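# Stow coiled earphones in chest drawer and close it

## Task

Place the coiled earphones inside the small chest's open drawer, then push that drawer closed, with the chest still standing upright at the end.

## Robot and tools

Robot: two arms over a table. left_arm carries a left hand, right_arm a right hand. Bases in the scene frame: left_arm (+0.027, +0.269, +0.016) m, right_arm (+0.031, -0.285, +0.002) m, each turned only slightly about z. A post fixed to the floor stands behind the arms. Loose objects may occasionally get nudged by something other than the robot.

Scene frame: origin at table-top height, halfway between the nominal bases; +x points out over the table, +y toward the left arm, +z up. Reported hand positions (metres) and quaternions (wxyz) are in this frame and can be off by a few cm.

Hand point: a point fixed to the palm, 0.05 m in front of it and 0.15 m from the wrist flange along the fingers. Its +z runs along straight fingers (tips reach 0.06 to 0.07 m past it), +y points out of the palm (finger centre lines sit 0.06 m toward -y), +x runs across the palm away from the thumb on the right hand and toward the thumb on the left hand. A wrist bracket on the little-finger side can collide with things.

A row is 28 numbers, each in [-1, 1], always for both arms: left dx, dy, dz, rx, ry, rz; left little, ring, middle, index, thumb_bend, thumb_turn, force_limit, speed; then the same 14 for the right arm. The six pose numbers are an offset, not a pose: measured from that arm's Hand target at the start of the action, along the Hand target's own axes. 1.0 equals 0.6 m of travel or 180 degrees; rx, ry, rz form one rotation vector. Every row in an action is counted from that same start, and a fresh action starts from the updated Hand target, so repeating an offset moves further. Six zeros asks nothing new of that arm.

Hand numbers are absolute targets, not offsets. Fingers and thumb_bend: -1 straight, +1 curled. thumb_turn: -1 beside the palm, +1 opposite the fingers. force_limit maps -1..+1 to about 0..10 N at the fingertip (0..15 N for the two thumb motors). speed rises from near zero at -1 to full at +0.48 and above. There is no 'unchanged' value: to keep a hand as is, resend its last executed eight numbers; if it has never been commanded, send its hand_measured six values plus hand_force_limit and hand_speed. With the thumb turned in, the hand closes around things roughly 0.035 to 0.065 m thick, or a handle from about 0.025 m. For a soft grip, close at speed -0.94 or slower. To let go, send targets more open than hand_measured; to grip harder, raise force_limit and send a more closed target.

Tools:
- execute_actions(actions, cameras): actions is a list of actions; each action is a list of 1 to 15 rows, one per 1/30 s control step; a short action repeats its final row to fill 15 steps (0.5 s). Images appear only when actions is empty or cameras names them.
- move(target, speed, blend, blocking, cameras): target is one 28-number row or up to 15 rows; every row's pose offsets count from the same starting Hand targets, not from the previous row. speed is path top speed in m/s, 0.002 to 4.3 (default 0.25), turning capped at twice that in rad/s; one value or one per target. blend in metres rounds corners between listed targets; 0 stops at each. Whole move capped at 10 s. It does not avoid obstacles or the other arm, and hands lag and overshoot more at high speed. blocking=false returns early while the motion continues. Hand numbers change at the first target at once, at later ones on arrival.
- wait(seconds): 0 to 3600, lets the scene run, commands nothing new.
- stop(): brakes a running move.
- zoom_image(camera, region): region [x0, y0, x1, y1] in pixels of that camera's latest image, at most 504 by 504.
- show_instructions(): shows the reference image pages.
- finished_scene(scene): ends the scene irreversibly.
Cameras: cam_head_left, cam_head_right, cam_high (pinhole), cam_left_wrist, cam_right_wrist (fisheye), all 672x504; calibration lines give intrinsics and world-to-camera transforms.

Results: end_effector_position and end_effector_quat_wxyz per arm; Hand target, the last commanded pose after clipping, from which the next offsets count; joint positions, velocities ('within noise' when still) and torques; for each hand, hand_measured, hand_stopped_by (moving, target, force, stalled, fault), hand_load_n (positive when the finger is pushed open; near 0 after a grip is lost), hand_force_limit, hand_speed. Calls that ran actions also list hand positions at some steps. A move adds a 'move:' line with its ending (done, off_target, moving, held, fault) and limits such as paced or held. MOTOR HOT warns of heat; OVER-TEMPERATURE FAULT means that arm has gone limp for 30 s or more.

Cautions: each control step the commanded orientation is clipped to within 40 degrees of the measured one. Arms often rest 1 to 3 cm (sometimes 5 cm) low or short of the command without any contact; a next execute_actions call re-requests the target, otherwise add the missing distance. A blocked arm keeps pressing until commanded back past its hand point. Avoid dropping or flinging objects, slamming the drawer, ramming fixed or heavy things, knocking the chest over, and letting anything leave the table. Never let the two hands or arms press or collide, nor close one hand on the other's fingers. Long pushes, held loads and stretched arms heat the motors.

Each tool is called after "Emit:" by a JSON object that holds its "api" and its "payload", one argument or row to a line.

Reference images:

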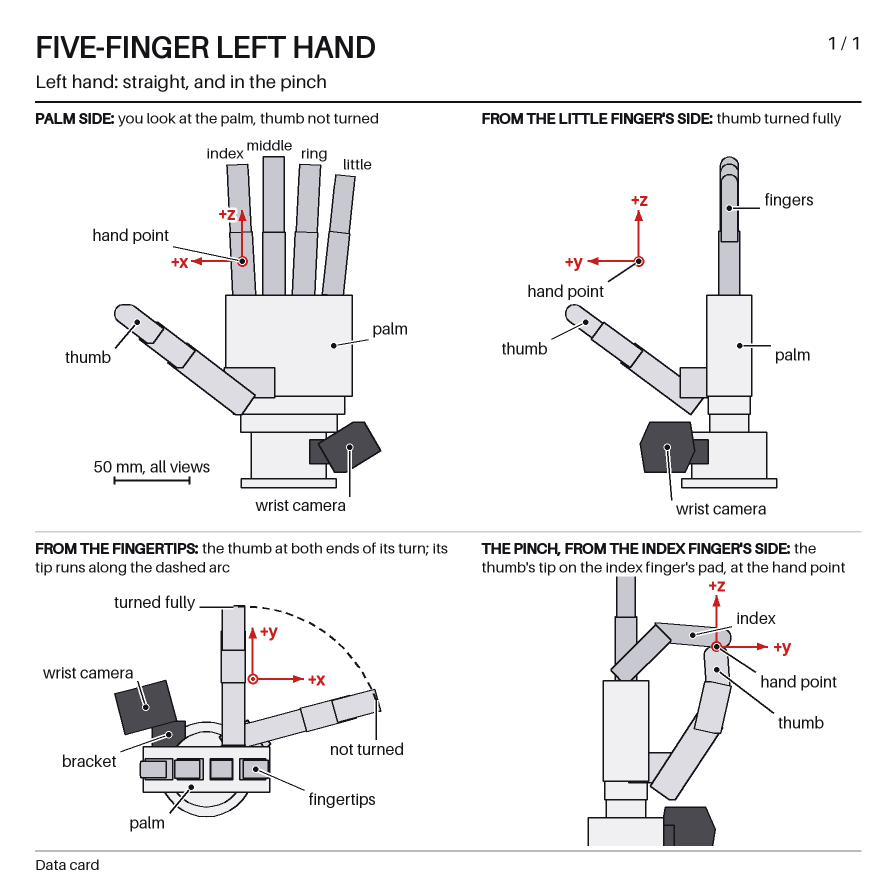

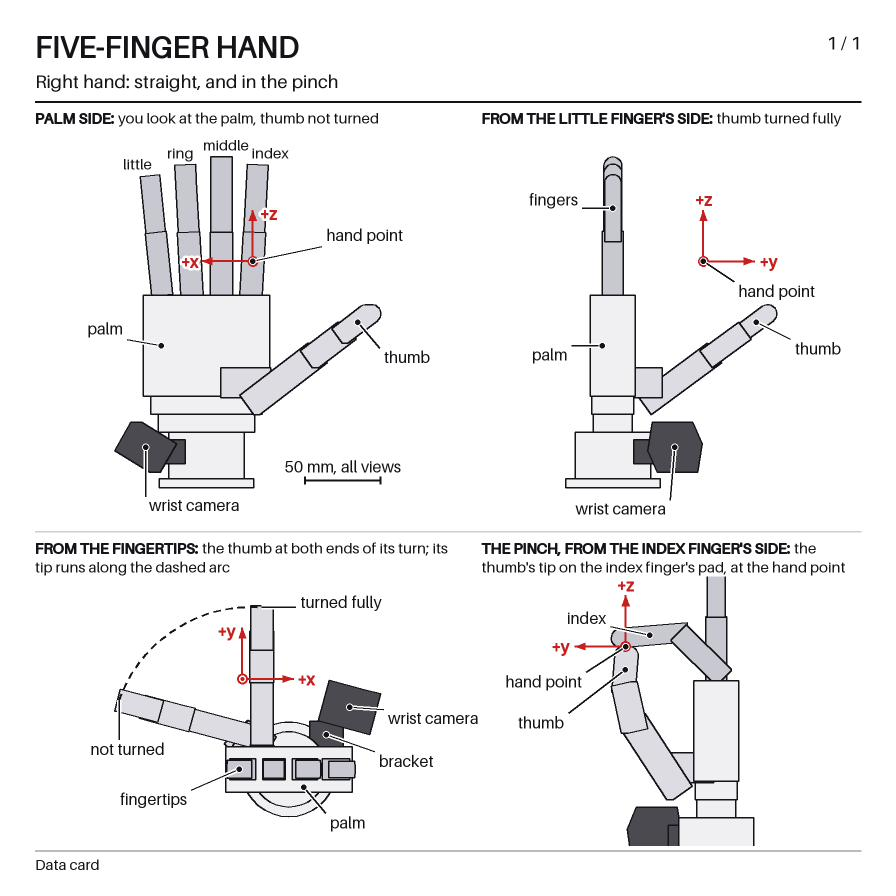

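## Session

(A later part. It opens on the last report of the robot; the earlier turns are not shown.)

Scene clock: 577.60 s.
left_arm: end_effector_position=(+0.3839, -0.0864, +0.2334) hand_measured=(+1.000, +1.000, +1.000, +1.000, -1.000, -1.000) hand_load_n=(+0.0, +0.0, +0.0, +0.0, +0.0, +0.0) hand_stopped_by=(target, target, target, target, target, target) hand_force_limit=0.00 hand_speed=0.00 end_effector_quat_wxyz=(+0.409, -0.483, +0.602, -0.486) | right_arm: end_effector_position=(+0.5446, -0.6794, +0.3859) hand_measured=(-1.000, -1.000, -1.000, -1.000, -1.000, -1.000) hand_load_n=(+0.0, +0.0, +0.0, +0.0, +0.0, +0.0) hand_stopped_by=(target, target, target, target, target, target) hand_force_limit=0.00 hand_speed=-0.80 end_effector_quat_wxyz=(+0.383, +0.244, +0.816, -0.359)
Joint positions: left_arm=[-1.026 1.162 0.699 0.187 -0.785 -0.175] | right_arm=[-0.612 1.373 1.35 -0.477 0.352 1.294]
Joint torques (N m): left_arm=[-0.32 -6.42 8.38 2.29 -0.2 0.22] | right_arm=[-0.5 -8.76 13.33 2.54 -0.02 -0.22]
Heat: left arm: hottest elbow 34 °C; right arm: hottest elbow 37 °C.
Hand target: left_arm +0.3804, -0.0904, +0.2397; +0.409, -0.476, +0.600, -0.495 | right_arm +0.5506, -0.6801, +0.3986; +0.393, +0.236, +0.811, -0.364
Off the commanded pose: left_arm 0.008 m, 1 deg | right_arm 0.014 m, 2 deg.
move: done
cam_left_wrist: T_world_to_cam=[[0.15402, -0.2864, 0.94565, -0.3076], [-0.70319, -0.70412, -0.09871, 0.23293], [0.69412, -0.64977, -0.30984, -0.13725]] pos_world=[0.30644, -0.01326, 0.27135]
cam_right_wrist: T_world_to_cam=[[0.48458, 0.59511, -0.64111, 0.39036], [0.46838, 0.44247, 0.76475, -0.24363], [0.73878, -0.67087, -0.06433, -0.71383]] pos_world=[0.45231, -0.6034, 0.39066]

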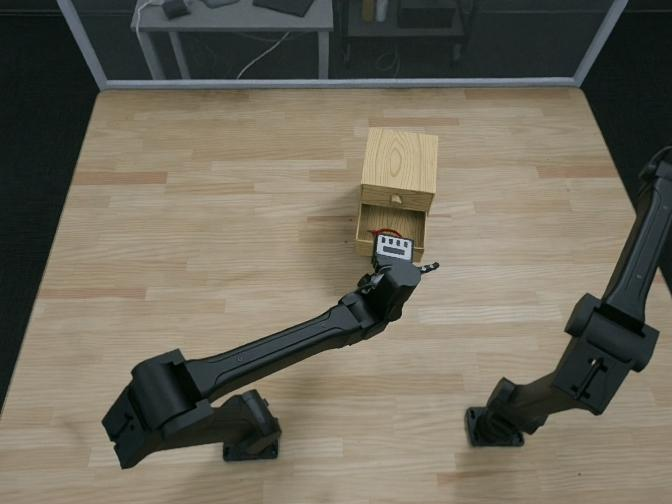

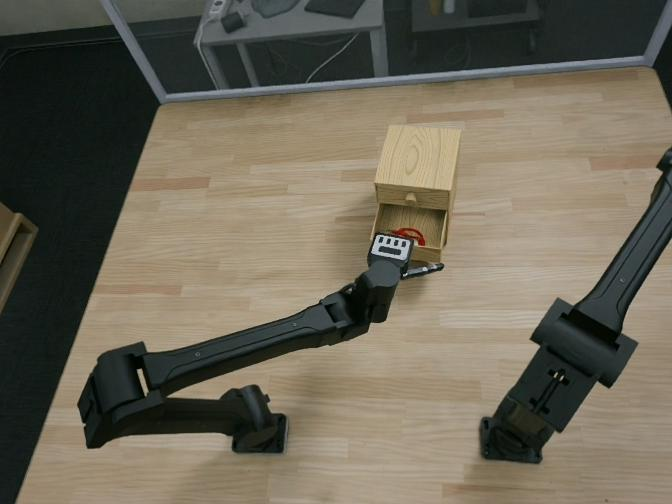

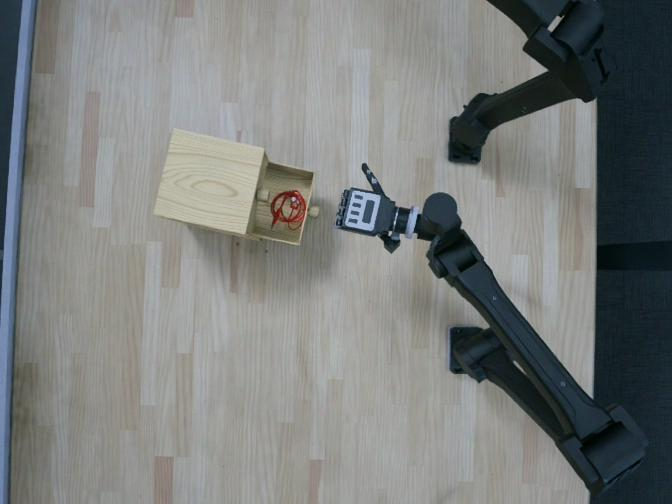

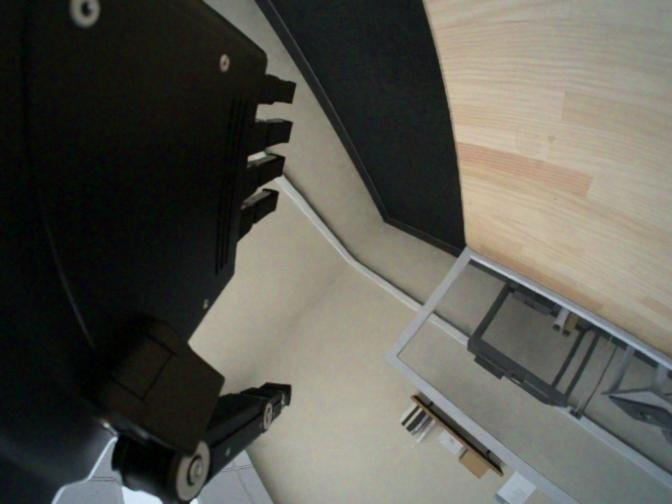

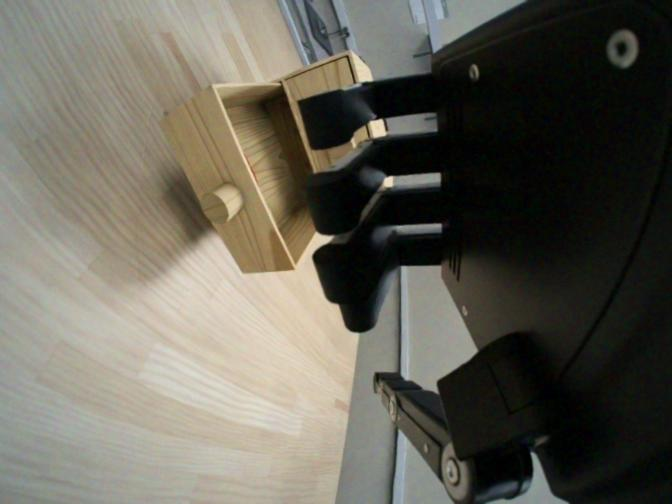

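Emit:
{"api": "move", "payload": {
  "target": [-0.0015,0.245,0.0508,0,0,0,1,1,1,1,-1,-1,0,0.0,0,0,0,0,0,0,-1,-1,-1,-1,-1,-1,0,-0.8],
  "speed": 0.12,
  "cameras": ["cam_high","cam_head_right","cam_head_left","cam_right_wrist"]
}}

Scene clock: 591.10 s.
left_arm: end_effector_position=(+0.3826, -0.0879, +0.0857) hand_measured=(+1.000, +1.000, +1.000, +1.000, -1.000, -1.000) hand_load_n=(+0.0, +0.0, +0.0, +0.0, +0.0, -0.5) hand_stopped_by=(target, target, target, target, target, target) hand_force_limit=0.00 hand_speed=0.00 end_effector_quat_wxyz=(+0.406, -0.479, +0.604, -0.491) | right_arm: end_effector_position=(+0.5446, -0.6794, +0.3859) hand_measured=(-1.000, -1.000, -1.000, -1.000, -1.000, -1.000) hand_load_n=(+0.0, +0.0, +0.0, +0.0, +0.0, +0.0) hand_stopped_by=(target, target, target, target, target, target) hand_force_limit=0.00 hand_speed=-0.80 end_effector_quat_wxyz=(+0.383, +0.244, +0.816, -0.359)
Joint positions: left_arm=[-1.026 1.532 0.508 0.757 -0.772 -0.168] | right_arm=[-0.612 1.373 1.35 -0.477 0.352 1.294]
Joint torques (N m): left_arm=[0.85 -7.77 5.52 2.3 -0.08 0.21] | right_arm=[-0.21 -9 13.38 2.52 -0.02 -0.23]
Heat: left arm: hottest elbow 34 °C; right arm: hottest elbow 37 °C.
Hand target: left_arm +0.3854, -0.0875, +0.0898; +0.409, -0.476, +0.600, -0.495 | right_arm +0.5506, -0.6801, +0.3986; +0.393, +0.236, +0.811, -0.364
Off the commanded pose: left_arm 0.005 m, 1 deg | right_arm 0.014 m, 2 deg.
move: done
cam_right_wrist: T_world_to_cam=[[0.48458, 0.59511, -0.64111, 0.39036], [0.46838, 0.44247, 0.76475, -0.24363], [0.73878, -0.67087, -0.06433, -0.71383]] pos_world=[0.45231, -0.6034, 0.39066]
Images, in order (width x height): cam_head_left 672x504, cam_head_right 672x504, cam_high 672x504, cam_right_wrist 672x504.

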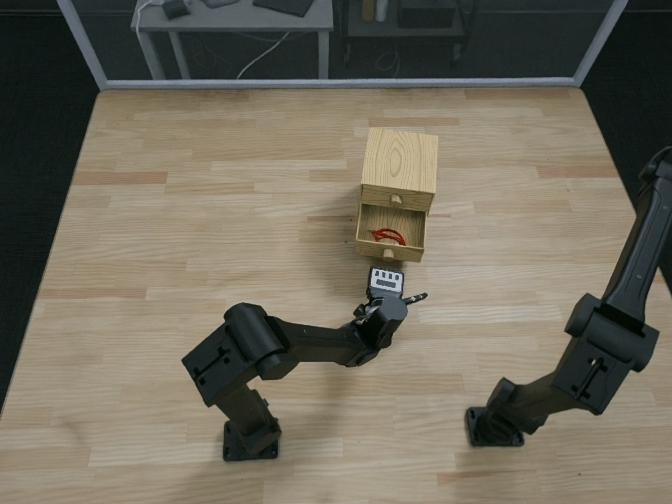

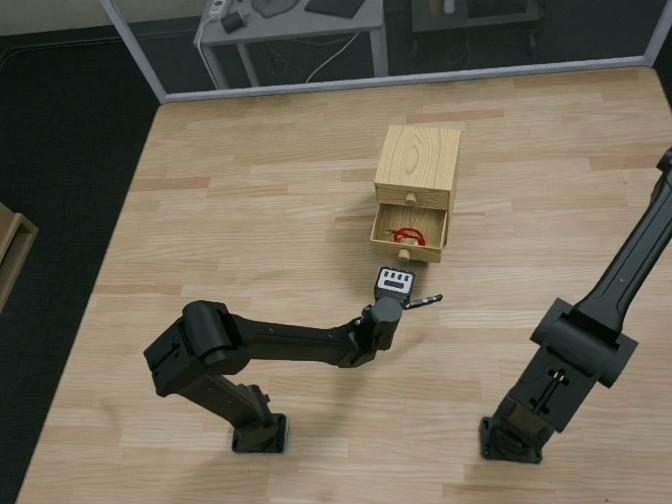

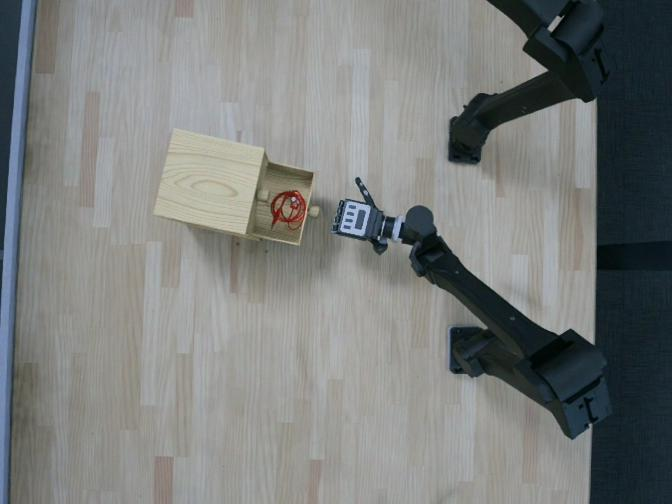

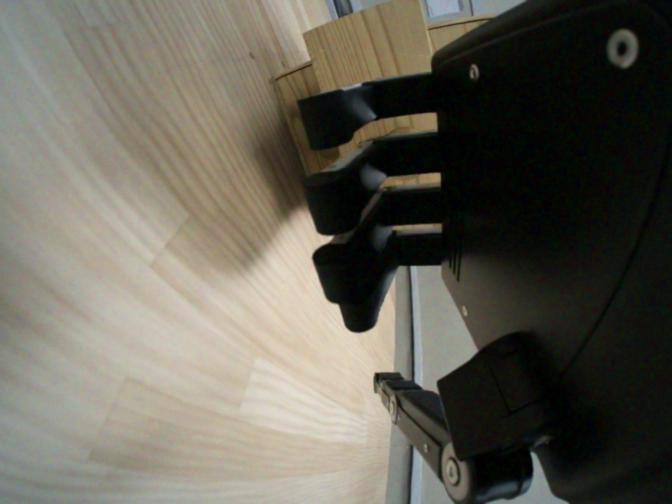

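Emit:
{"api": "zoom_image", "payload": {
  "camera": "cam_high",
  "region": [230, 140, 430, 290]
}}

Emit:
{"api": "zoom_image", "payload": {
  "camera": "cam_head_right",
  "region": [340, 170, 480, 340]
}}

Scaled by 2.520 from the camera's image (finer frame: 960x720).

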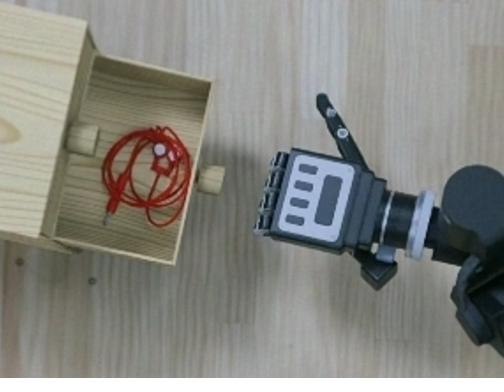

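Scaled by 2.965 from the camera's image (finer frame: 960x720).

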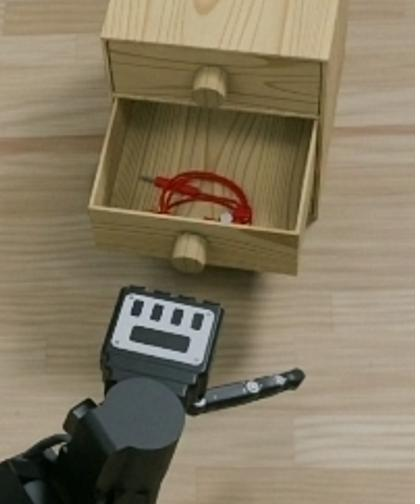

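Emit:
{"api": "move", "payload": {
  "target": [-0.001,-0.0202,0.115,0,0,0,1,1,1,1,-1,-1,0,0.0,0,0,0,0,0,0,-1,-1,-1,-1,-1,-1,0,-0.8],
  "speed": 0.06,
  "cameras": ["cam_high","cam_head_right"]
}}

Scene clock: 598.30 s.
left_arm: end_effector_position=(+0.4384, -0.0965, +0.0786) hand_measured=(+1.000, +1.000, +1.000, +1.000, -1.000, -1.000) hand_load_n=(+0.0, +0.0, +0.0, +0.0, -0.5, +0.0) hand_stopped_by=(target, target, target, target, target, target) hand_force_limit=0.00 hand_speed=0.00 end_effector_quat_wxyz=(+0.402, -0.477, +0.611, -0.488) | right_arm: end_effector_position=(+0.5446, -0.6794, +0.3859) hand_measured=(-1.000, -1.000, -1.000, -1.000, -1.000, -1.000) hand_load_n=(+0.0, +0.0, +0.0, +0.0, +0.0, +0.0) hand_stopped_by=(target, target, target, target, target, target) hand_force_limit=0.00 hand_speed=-0.80 end_effector_quat_wxyz=(+0.383, +0.244, +0.816, -0.359)
Joint positions: left_arm=[-0.911 1.631 0.615 0.76 -0.651 -0.13] | right_arm=[-0.612 1.373 1.35 -0.477 0.352 1.294]
Joint torques (N m): left_arm=[1.61 -8.59 8.31 2.06 -0.04 0.22] | right_arm=[-0.15 -8.82 13.37 2.59 0 -0.23]
Heat: left arm: hottest elbow 33 °C; right arm: hottest elbow 37 °C.
Hand target: left_arm +0.4540, -0.1019, +0.0898; +0.409, -0.476, +0.600, -0.495 | right_arm +0.5506, -0.6801, +0.3986; +0.393, +0.236, +0.811, -0.364
Off the commanded pose: left_arm 0.020 m, 2 deg | right_arm 0.014 m, 2 deg.
move: off_target (left_arm)
Images, in order (width x height): cam_head_right 672x504, cam_high 672x504.

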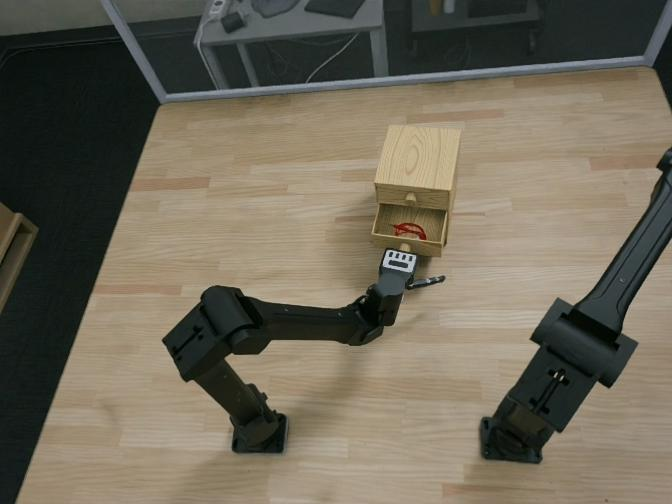

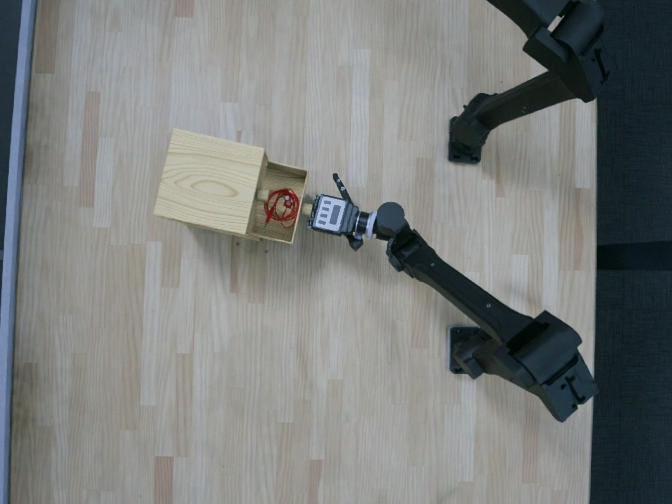

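Emit:
{"api": "move", "payload": {
  "target": [0.0025,-0.0272,0.0968,0,0,0,1,1,1,1,-1,-1,0,0.0,0,0,0,0,0,0,-1,-1,-1,-1,-1,-1,0,-0.8],
  "speed": 0.06,
  "cameras": ["cam_high","cam_head_right"]
}}

Emit:
{"api": "zoom_image", "payload": {
  "camera": "cam_high",
  "region": [140, 110, 380, 290]
}}

Scene clock: 604.10 s.
left_arm: end_effector_position=(+0.4974, -0.1135, +0.0881) hand_measured=(+1.000, +1.000, +1.000, +1.000, -1.000, -1.000) hand_load_n=(+0.0, +0.0, +0.0, +0.0, +0.0, -0.5) hand_stopped_by=(target, target, target, target, target, target) hand_force_limit=0.00 hand_speed=0.00 end_effector_quat_wxyz=(+0.402, -0.478, +0.605, -0.494) | right_arm: end_effector_position=(+0.5446, -0.6794, +0.3859) hand_measured=(-1.000, -1.000, -1.000, -1.000, -1.000, -1.000) hand_load_n=(+0.0, +0.0, +0.0, +0.0, +0.0, +0.0) hand_stopped_by=(target, target, target, target, target, target) hand_force_limit=0.00 hand_speed=-0.80 end_effector_quat_wxyz=(+0.383, +0.244, +0.816, -0.359)
Joint positions: left_arm=[-0.831 1.712 0.758 0.728 -0.573 -0.109] | right_arm=[-0.612 1.373 1.35 -0.477 0.352 1.294]
Joint torques (N m): left_arm=[1.55 -10.23 8.85 1.42 -0.01 0.22] | right_arm=[-0.21 -9.17 13.44 2.58 -0.02 -0.22]
Heat: left arm: hottest elbow 33 °C; right arm: hottest elbow 37 °C.
Hand target: left_arm +0.5123, -0.1160, +0.0955; +0.409, -0.476, +0.600, -0.495 | right_arm +0.5506, -0.6801, +0.3986; +0.393, +0.236, +0.811, -0.364
Off the commanded pose: left_arm 0.017 m, 1 deg | right_arm 0.014 m, 2 deg.
move: off_target (left_arm)
Images, in order (width x height): cam_head_right 672x504, cam_high 672x504.

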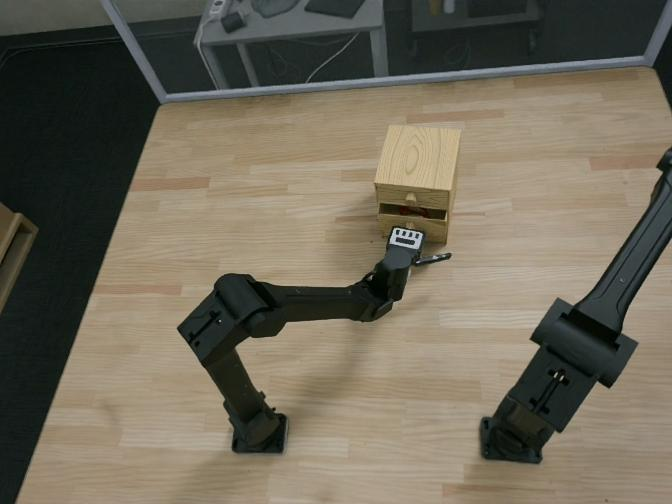

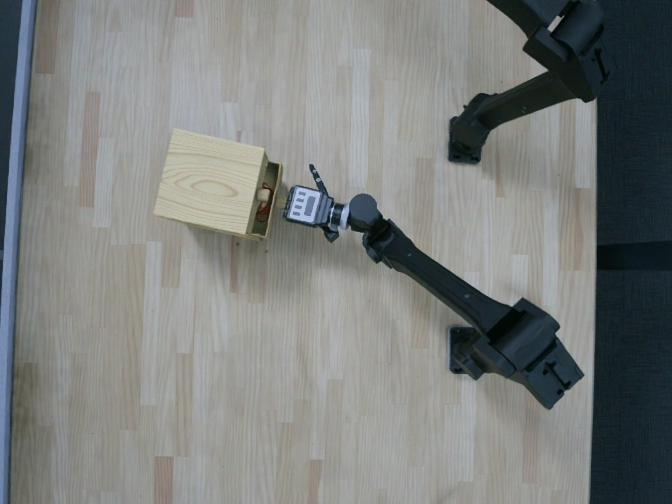

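Scaled by 2.100 from the camera's image (finer frame: 960x720).

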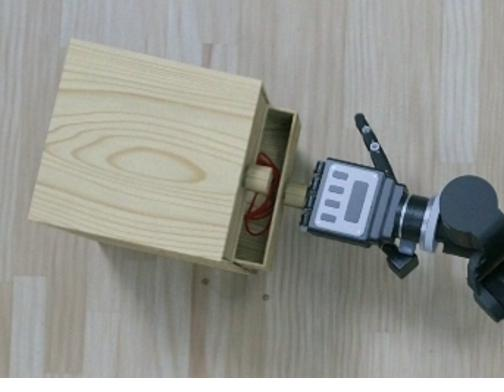

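Emit:
{"api": "move", "payload": {
  "target": [0.0,-0.0063,0.0361,0,0,0,1,1,1,1,-1,-1,0,0.0,0,0,0,0,0,0,-1,-1,-1,-1,-1,-1,0,-0.8],
  "speed": 0.05,
  "cameras": ["cam_high","cam_head_right"]
}}

Emit:
{"api": "zoom_image", "payload": {
  "camera": "cam_high",
  "region": [140, 110, 380, 290]
}}

Emit:
{"api": "zoom_image", "payload": {
  "camera": "cam_head_right",
  "region": [350, 110, 490, 280]
}}

Scene clock: 610.30 s.
left_arm: end_effector_position=(+0.5184, -0.1187, +0.0878) hand_measured=(+1.000, +1.000, +1.000, +1.000, -1.000, -1.000) hand_load_n=(+0.0, +0.0, +0.0, +0.0, +0.0, +0.0) hand_stopped_by=(target, target, target, target, target, target) hand_force_limit=0.00 hand_speed=0.00 end_effector_quat_wxyz=(+0.402, -0.478, +0.605, -0.494) | right_arm: end_effector_position=(+0.5446, -0.6794, +0.3859) hand_measured=(-1.000, -1.000, -1.000, -1.000, -1.000, -1.000) hand_load_n=(+0.0, +0.0, +0.0, +0.0, +0.0, +0.0) hand_stopped_by=(target, target, target, target, target, target) hand_force_limit=0.00 hand_speed=-0.80 end_effector_quat_wxyz=(+0.383, +0.244, +0.816, -0.359)
Joint positions: left_arm=[-0.806 1.747 0.812 0.712 -0.548 -0.103] | right_arm=[-0.612 1.373 1.35 -0.477 0.352 1.294]
Joint torques (N m): left_arm=[1.55 -10.81 9.03 1.4 -0.01 0.21] | right_arm=[-0.26 -9.29 13.34 2.56 -0.02 -0.26]
Heat: left arm: hottest elbow 33 °C; right arm: hottest elbow 37 °C.
Hand target: left_arm +0.5338, -0.1207, +0.0955; +0.409, -0.476, +0.600, -0.495 | right_arm +0.5506, -0.6801, +0.3986; +0.393, +0.236, +0.811, -0.364
Off the commanded pose: left_arm 0.017 m, 1 deg | right_arm 0.014 m, 2 deg.
move: off_target (left_arm)
Images, in order (width x height): cam_head_right 672x504, cam_high 672x504.

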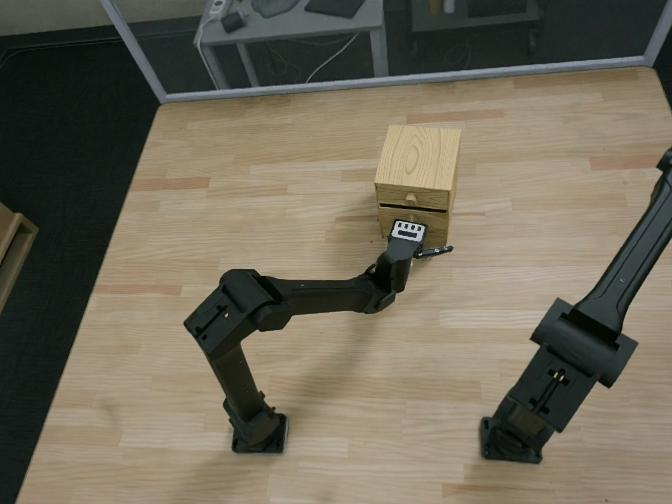

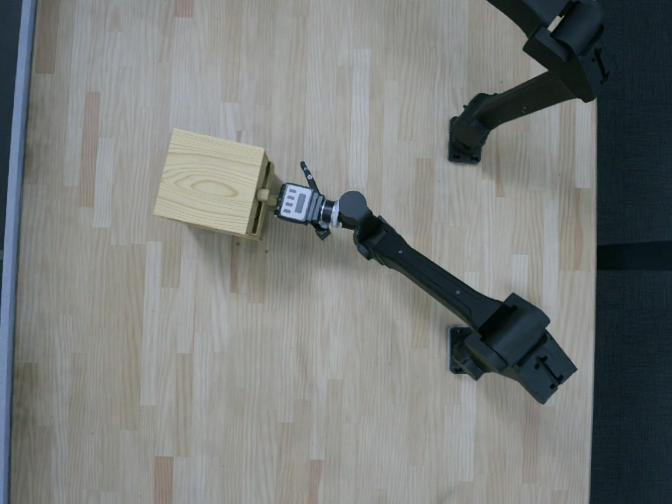

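Scaled by 2.100 from the camera's image (finer frame: 960x720).

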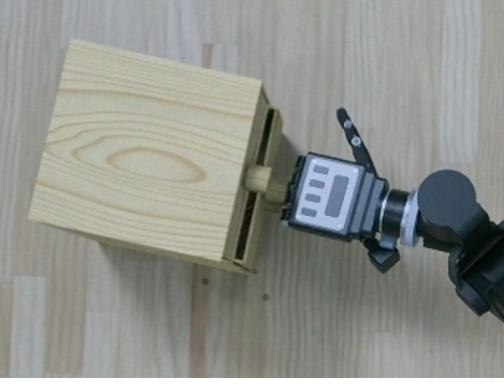

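Scaled by 2.965 from the camera's image (finer frame: 960x720).

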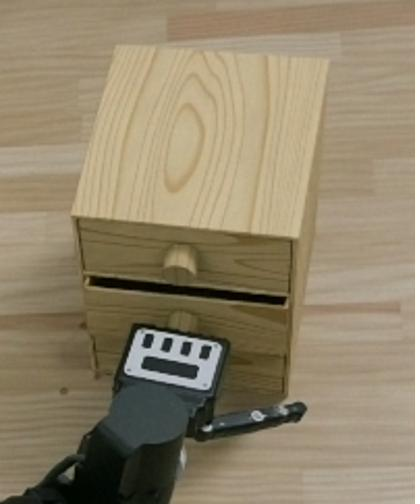

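Emit:
{"api": "move", "payload": {
  "target": [0.0,-0.0034,0.0197,0,0,0,1,1,1,1,-1,-1,0,0.0,0,0,0,0,0,0,-1,-1,-1,-1,-1,-1,0,-0.8],
  "speed": 0.04,
  "cameras": ["cam_high","cam_head_right"]
}}

Emit:
{"api": "zoom_image", "payload": {
  "camera": "cam_high",
  "region": [140, 110, 380, 290]
}}

Emit:
{"api": "zoom_image", "payload": {
  "camera": "cam_head_right",
  "region": [350, 110, 490, 280]
}}

Scene clock: 616.77 s.
left_arm: end_effector_position=(+0.5295, -0.1218, +0.0878) hand_measured=(+1.000, +1.000, +1.000, +1.000, -1.000, -1.000) hand_load_n=(+0.0, +0.0, +0.0, +0.0, -0.5, +0.0) hand_stopped_by=(target, target, target, target, target, target) hand_force_limit=0.00 hand_speed=0.00 end_effector_quat_wxyz=(+0.402, -0.477, +0.605, -0.494) | right_arm: end_effector_position=(+0.5446, -0.6794, +0.3859) hand_measured=(-1.000, -1.000, -1.000, -1.000, -1.000, -1.000) hand_load_n=(+0.0, +0.0, +0.0, +0.0, +0.0, +0.0) hand_stopped_by=(target, target, target, target, target, target) hand_force_limit=0.00 hand_speed=-0.80 end_effector_quat_wxyz=(+0.383, +0.244, +0.816, -0.359)
Joint positions: left_arm=[-0.793 1.765 0.841 0.703 -0.535 -0.1] | right_arm=[-0.612 1.373 1.35 -0.477 0.352 1.294]
Joint torques (N m): left_arm=[1.55 -11.11 9.18 1.4 -0.01 0.21] | right_arm=[-0.21 -9 13.38 2.56 0.01 -0.21]
Heat: left arm: hottest elbow 33 °C; right arm: hottest elbow 37 °C.
Hand target: left_arm +0.5456, -0.1233, +0.0956; +0.409, -0.476, +0.600, -0.495 | right_arm +0.5506, -0.6801, +0.3986; +0.393, +0.236, +0.811, -0.364
Off the commanded pose: left_arm 0.018 m, 1 deg | right_arm 0.014 m, 2 deg.
move: off_target (left_arm)
Images, in order (width x height): cam_head_right 672x504, cam_high 672x504.

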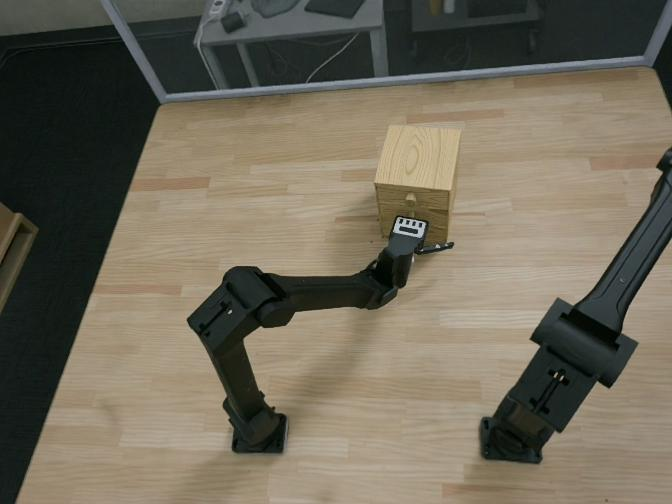

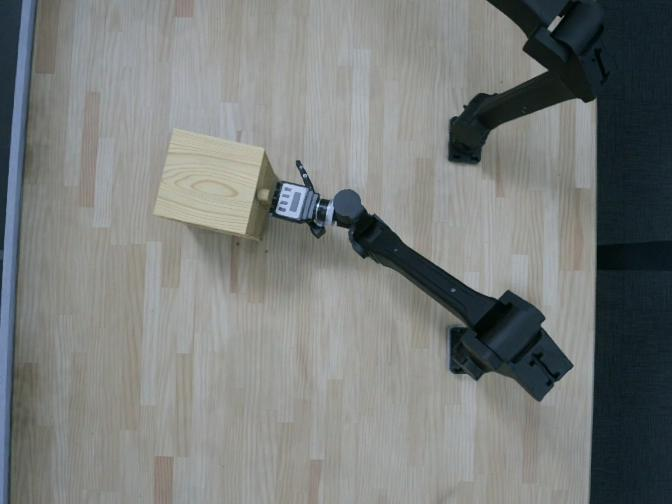

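Scaled by 2.100 from the camera's image (finer frame: 960x720).

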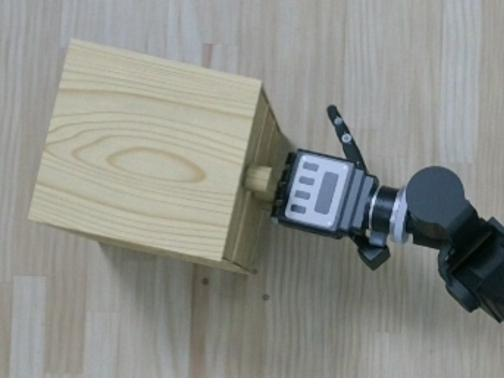

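Scaled by 2.965 from the camera's image (finer frame: 960x720).

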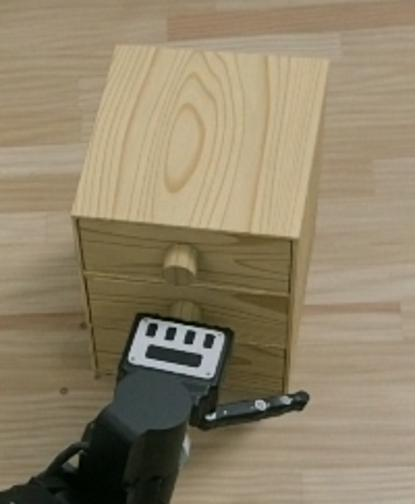

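Emit:
{"api": "move", "payload": {
  "target": [0.0,-0.0014,0.0082,0,0,0,1,1,1,1,-1,-1,0,0.0,0,0,0,0,0,0,-1,-1,-1,-1,-1,-1,0,-0.8],
  "speed": 0.03,
  "cameras": ["cam_high","cam_head_right"]
}}

Emit:
{"api": "zoom_image", "payload": {
  "camera": "cam_high",
  "region": [200, 130, 300, 205]
}}

Emit:
{"api": "zoom_image", "payload": {
  "camera": "cam_head_right",
  "region": [360, 175, 470, 260]
}}

Scene clock: 621.87 s.
left_arm: end_effector_position=(+0.5299, -0.1226, +0.0852) hand_measured=(+1.000, +1.000, +1.000, +1.000, -1.000, -1.000) hand_load_n=(+0.5, -1.0, +0.0, +0.0, +0.0, +0.0) hand_stopped_by=(target, target, target, target, target, target) hand_force_limit=0.00 hand_speed=0.00 end_effector_quat_wxyz=(+0.400, -0.476, +0.609, -0.492) | right_arm: end_effector_position=(+0.5446, -0.6794, +0.3859) hand_measured=(-1.000, -1.000, -1.000, -1.000, -1.000, -1.000) hand_load_n=(+0.0, +0.0, +0.0, +0.0, +0.0, +0.0) hand_stopped_by=(target, target, target, target, target, target) hand_force_limit=0.00 hand_speed=-0.80 end_effector_quat_wxyz=(+0.383, +0.244, +0.816, -0.359)
Joint positions: left_arm=[-0.792 1.77 0.845 0.698 -0.53 -0.098] | right_arm=[-0.612 1.373 1.35 -0.477 0.352 1.294]
Joint torques (N m): left_arm=[1.9 -10.99 9.78 1.47 0 0.21] | right_arm=[-0.21 -8.88 13.35 2.52 0 -0.26]
Heat: left arm: hottest elbow 33 °C; right arm: hottest elbow 37 °C.
Hand target: left_arm +0.5503, -0.1242, +0.0952; +0.409, -0.476, +0.601, -0.495 | right_arm +0.5506, -0.6801, +0.3986; +0.393, +0.236, +0.811, -0.364
Off the commanded pose: left_arm 0.023 m, 1 deg | right_arm 0.014 m, 2 deg.
move: off_target (left_arm)
Images, in order (width x height): cam_head_right 672x504, cam_high 672x504.

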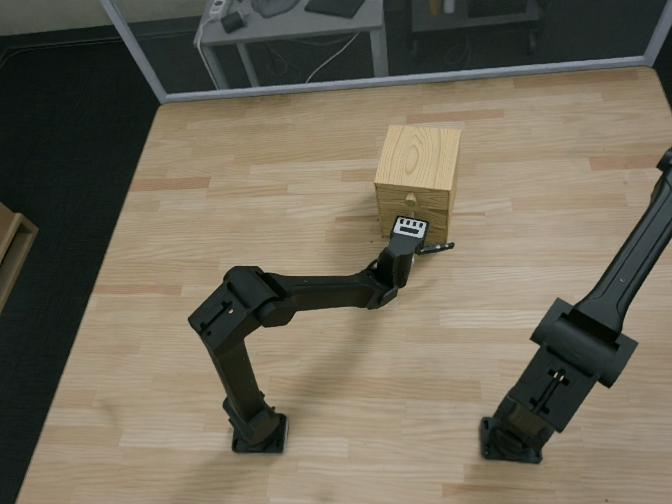

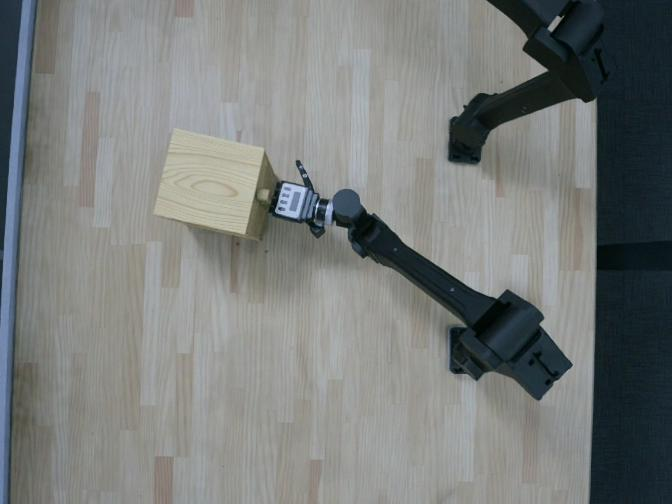

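Scaled by 5.040 from the camera's image (finer frame: 960x720).

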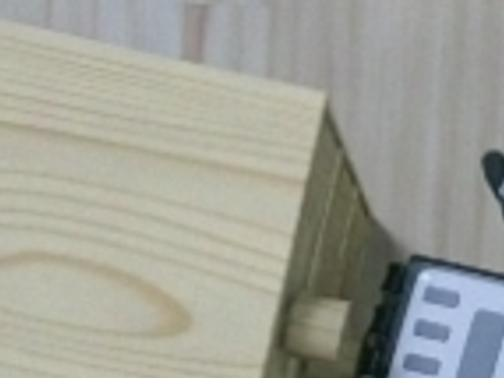

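Scaled by 4.582 from the camera's image (finer frame: 960x720).

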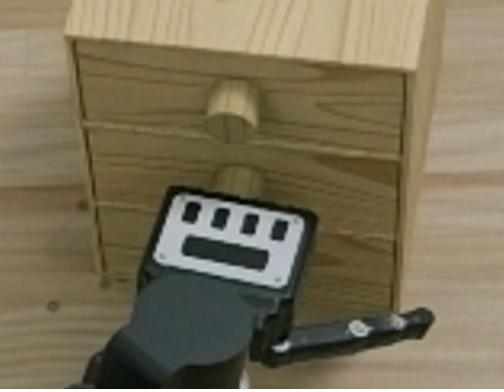

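Emit:
{"api": "move", "payload": {
  "target": [
    [0.0,0.0087,-0.135,0,0,0,1,1,1,1,-1,-1,0,0.0,0,0,0,0,0,0,-1,-1,-1,-1,-1,-1,0,-0.8],
    [0.0,-0.22,-0.28,0,0,0,1,1,1,1,-1,-1,0,0.0,0,0,0,0,0,0,-1,-1,-1,-1,-1,-1,0,-0.8]
  ],
  "speed": 0.15,
  "blend": 0.02,
  "cameras": ["cam_high","cam_head_right","cam_head_left"]
}}

Emit:
{"api": "zoom_image", "payload": {
  "camera": "cam_high",
  "region": [140, 110, 320, 260]
}}

Emit:
{"api": "zoom_image", "payload": {
  "camera": "cam_head_right",
  "region": [360, 115, 480, 260]
}}

Scene clock: 628.47 s.
left_arm: end_effector_position=(+0.4091, -0.0833, +0.2372) hand_measured=(+1.000, +1.000, +1.000, +1.000, -1.000, -1.000) hand_load_n=(+0.0, +0.0, +0.0, +0.0, +0.0, +0.0) hand_stopped_by=(target, target, target, target, target, target) hand_force_limit=0.00 hand_speed=0.00 end_effector_quat_wxyz=(+0.416, -0.475, +0.609, -0.480) | right_arm: end_effector_position=(+0.5446, -0.6794, +0.3859) hand_measured=(-1.000, -1.000, -1.000, -1.000, -1.000, -1.000) hand_load_n=(+0.0, +0.0, +0.0, +0.0, -0.5, +0.0) hand_stopped_by=(target, target, target, target, target, target) hand_force_limit=0.00 hand_speed=-0.80 end_effector_quat_wxyz=(+0.383, +0.244, +0.816, -0.359)
Joint positions: left_arm=[-0.966 1.194 0.734 0.2 -0.726 -0.124] | right_arm=[-0.612 1.373 1.35 -0.477 0.352 1.294]
Joint torques (N m): left_arm=[-0.38 -6.01 11.51 1.32 -0.19 -0.1] | right_arm=[-0.5 -9.11 13.38 2.5 -0.02 -0.22]
Heat: left arm: hottest elbow 33 °C; right arm: hottest elbow 37 °C.
Hand target: left_arm +0.4107, -0.0973, +0.2547; +0.409, -0.476, +0.600, -0.495 | right_arm +0.5506, -0.6801, +0.3986; +0.393, +0.236, +0.811, -0.364
Off the commanded pose: left_arm 0.022 m, 2 deg | right_arm 0.014 m, 2 deg.
move: off_target (left_arm)
Images, in order (width x height): cam_head_left 672x504, cam_head_right 672x504, cam_high 672x504.

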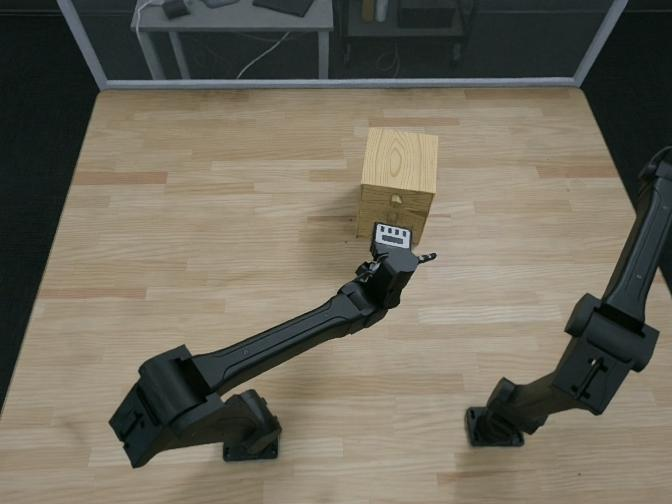

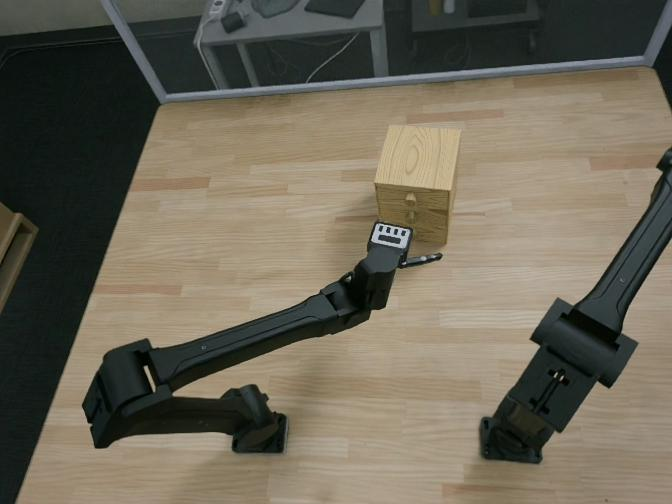

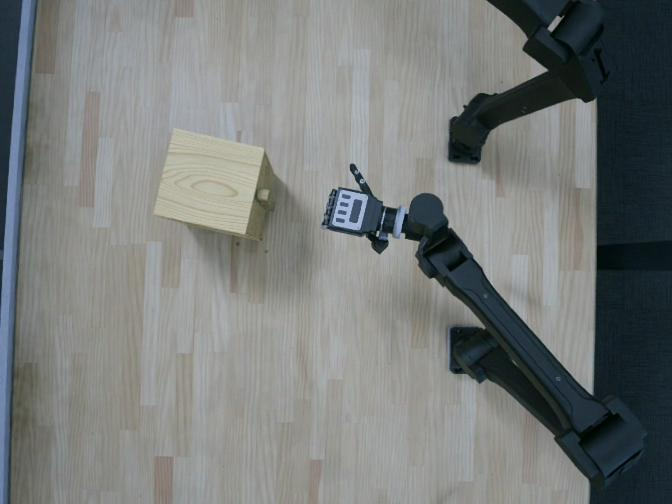

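Scaled by 2.800 from the camera's image (finer frame: 960x720).

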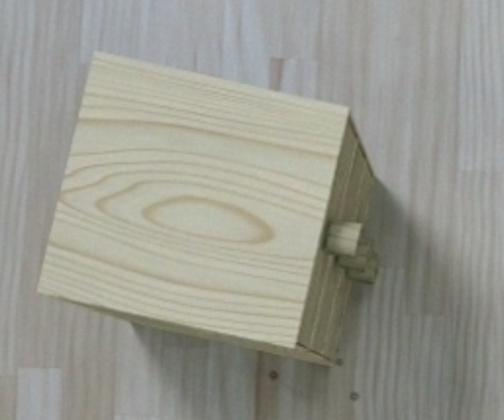

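Scaled by 3.476 from the camera's image (finer frame: 960x720).

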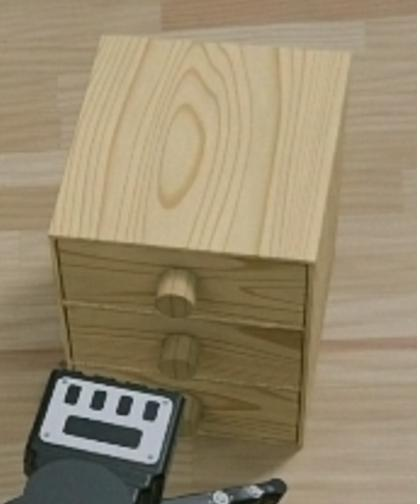

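Emit:
{"api": "zoom_image", "payload": {
  "camera": "cam_high",
  "region": [235, 140, 295, 245]
}}

Emit:
{"api": "zoom_image", "payload": {
  "camera": "cam_head_left",
  "region": [340, 170, 450, 250]
}}

Emit:
{"api": "zoom_image", "payload": {
  "camera": "cam_head_right",
  "region": [370, 170, 470, 250]
}}

Scaled by 4.800 from the camera's image (finer frame: 960x720).

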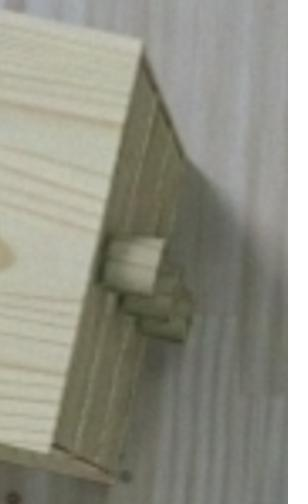

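Scaled by 4.582 from the camera's image (finer frame: 960x720).

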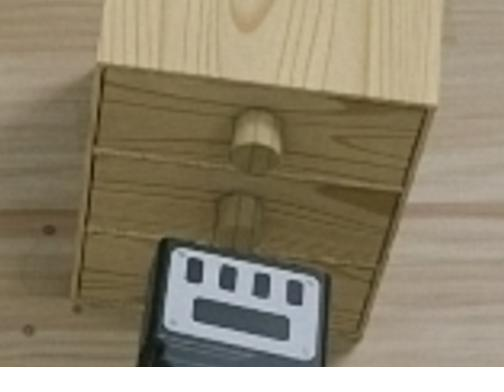

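Scaled by 5.040 from the camera's image (finer frame: 960x720).

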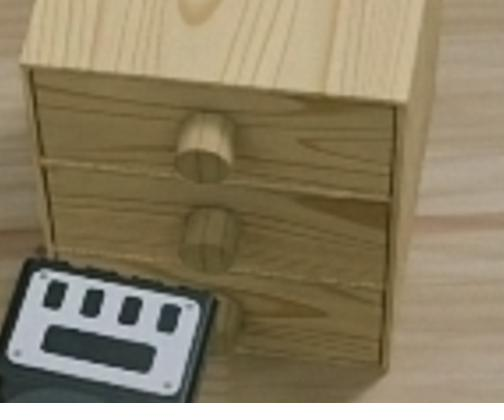

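Emit:
{"api": "execute_actions", "payload": {
  "actions": [],
  "cameras": ["cam_right_wrist","cam_left_wrist"]
}}

Scene clock: 637.13 s.
left_arm: end_effector_position=(+0.4091, -0.0834, +0.2372) hand_measured=(+1.000, +1.000, +1.000, +1.000, -1.000, -1.000) hand_load_n=(+0.0, +0.0, +0.0, +0.0, +0.0, -0.5) hand_stopped_by=(target, target, target, target, target, target) hand_force_limit=0.00 hand_speed=0.00 end_effector_quat_wxyz=(+0.416, -0.475, +0.609, -0.481) | right_arm: end_effector_position=(+0.5446, -0.6794, +0.3859) hand_measured=(-1.000, -1.000, -1.000, -1.000, -1.000, -1.000) hand_load_n=(+0.0, +0.0, +0.0, +0.0, +0.0, +0.0) hand_stopped_by=(target, target, target, target, target, target) hand_force_limit=0.00 hand_speed=-0.80 end_effector_quat_wxyz=(+0.383, +0.244, +0.816, -0.359)
Joint positions: left_arm=[-0.966 1.194 0.734 0.2 -0.726 -0.124] | right_arm=[-0.612 1.373 1.35 -0.477 0.352 1.294]
Joint velocities: within noise
Joint torques (N m): left_arm=[-0.44 -6.07 11.52 1.29 -0.19 -0.11] | right_arm=[-0.26 -9.23 13.37 2.62 -0.01 -0.23]
Heat: left arm: hottest elbow 33 °C; right arm: hottest elbow 37 °C.
Hand target: left_arm +0.4107, -0.0973, +0.2547; +0.409, -0.476, +0.600, -0.495 | right_arm +0.5506, -0.6801, +0.3986; +0.393, +0.236, +0.811, -0.364
Off the commanded pose: left_arm 0.022 m, 2 deg | right_arm 0.014 m, 2 deg.
camera_calibration:
cam_left_wrist: T_world_to_cam=[[0.14717, -0.31312, 0.93824, -0.31182], [-0.70663, -0.69703, -0.12178, 0.26066], [0.69211, -0.64507, -0.32384, -0.14701]] pos_world=[0.33183, -0.01078, 0.2767]
cam_right_wrist: T_world_to_cam=[[0.48458, 0.59511, -0.64111, 0.39036], [0.46838, 0.44247, 0.76475, -0.24363], [0.73878, -0.67087, -0.06433, -0.71383]] pos_world=[0.45231, -0.6034, 0.39066]
Images, in order (width x height): cam_left_wrist 672x504, cam_right_wrist 672x504.

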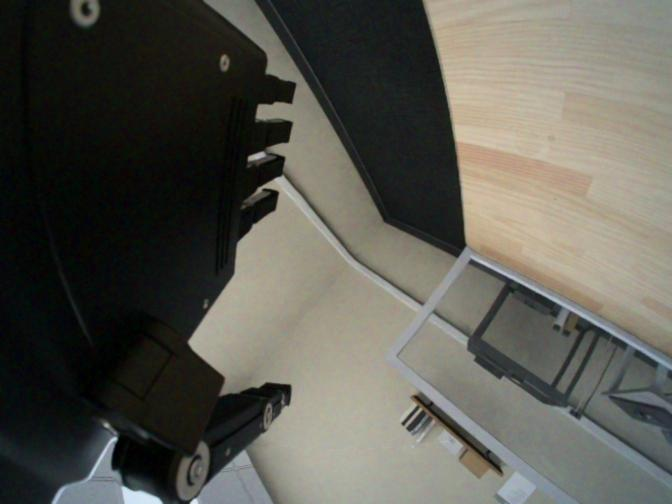

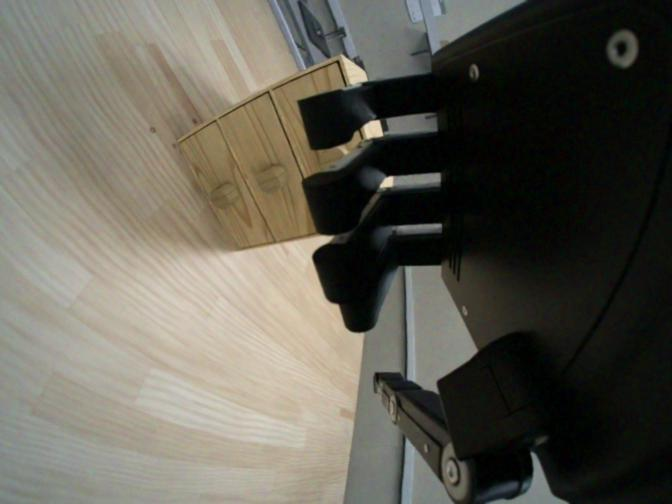

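Emit:
{"api": "zoom_image", "payload": {
  "camera": "cam_right_wrist",
  "region": [170, 40, 390, 260]
}}

Scaled by 2.291 from the camera's image (finer frame: 960x720).

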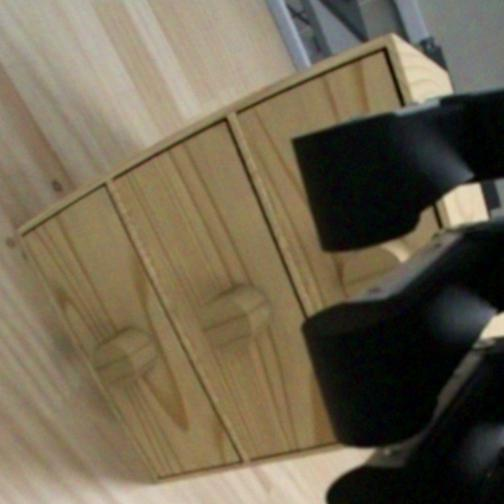

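Emit:
{"api": "finished_scene", "payload": {

}}

The scene is finished: the task was done.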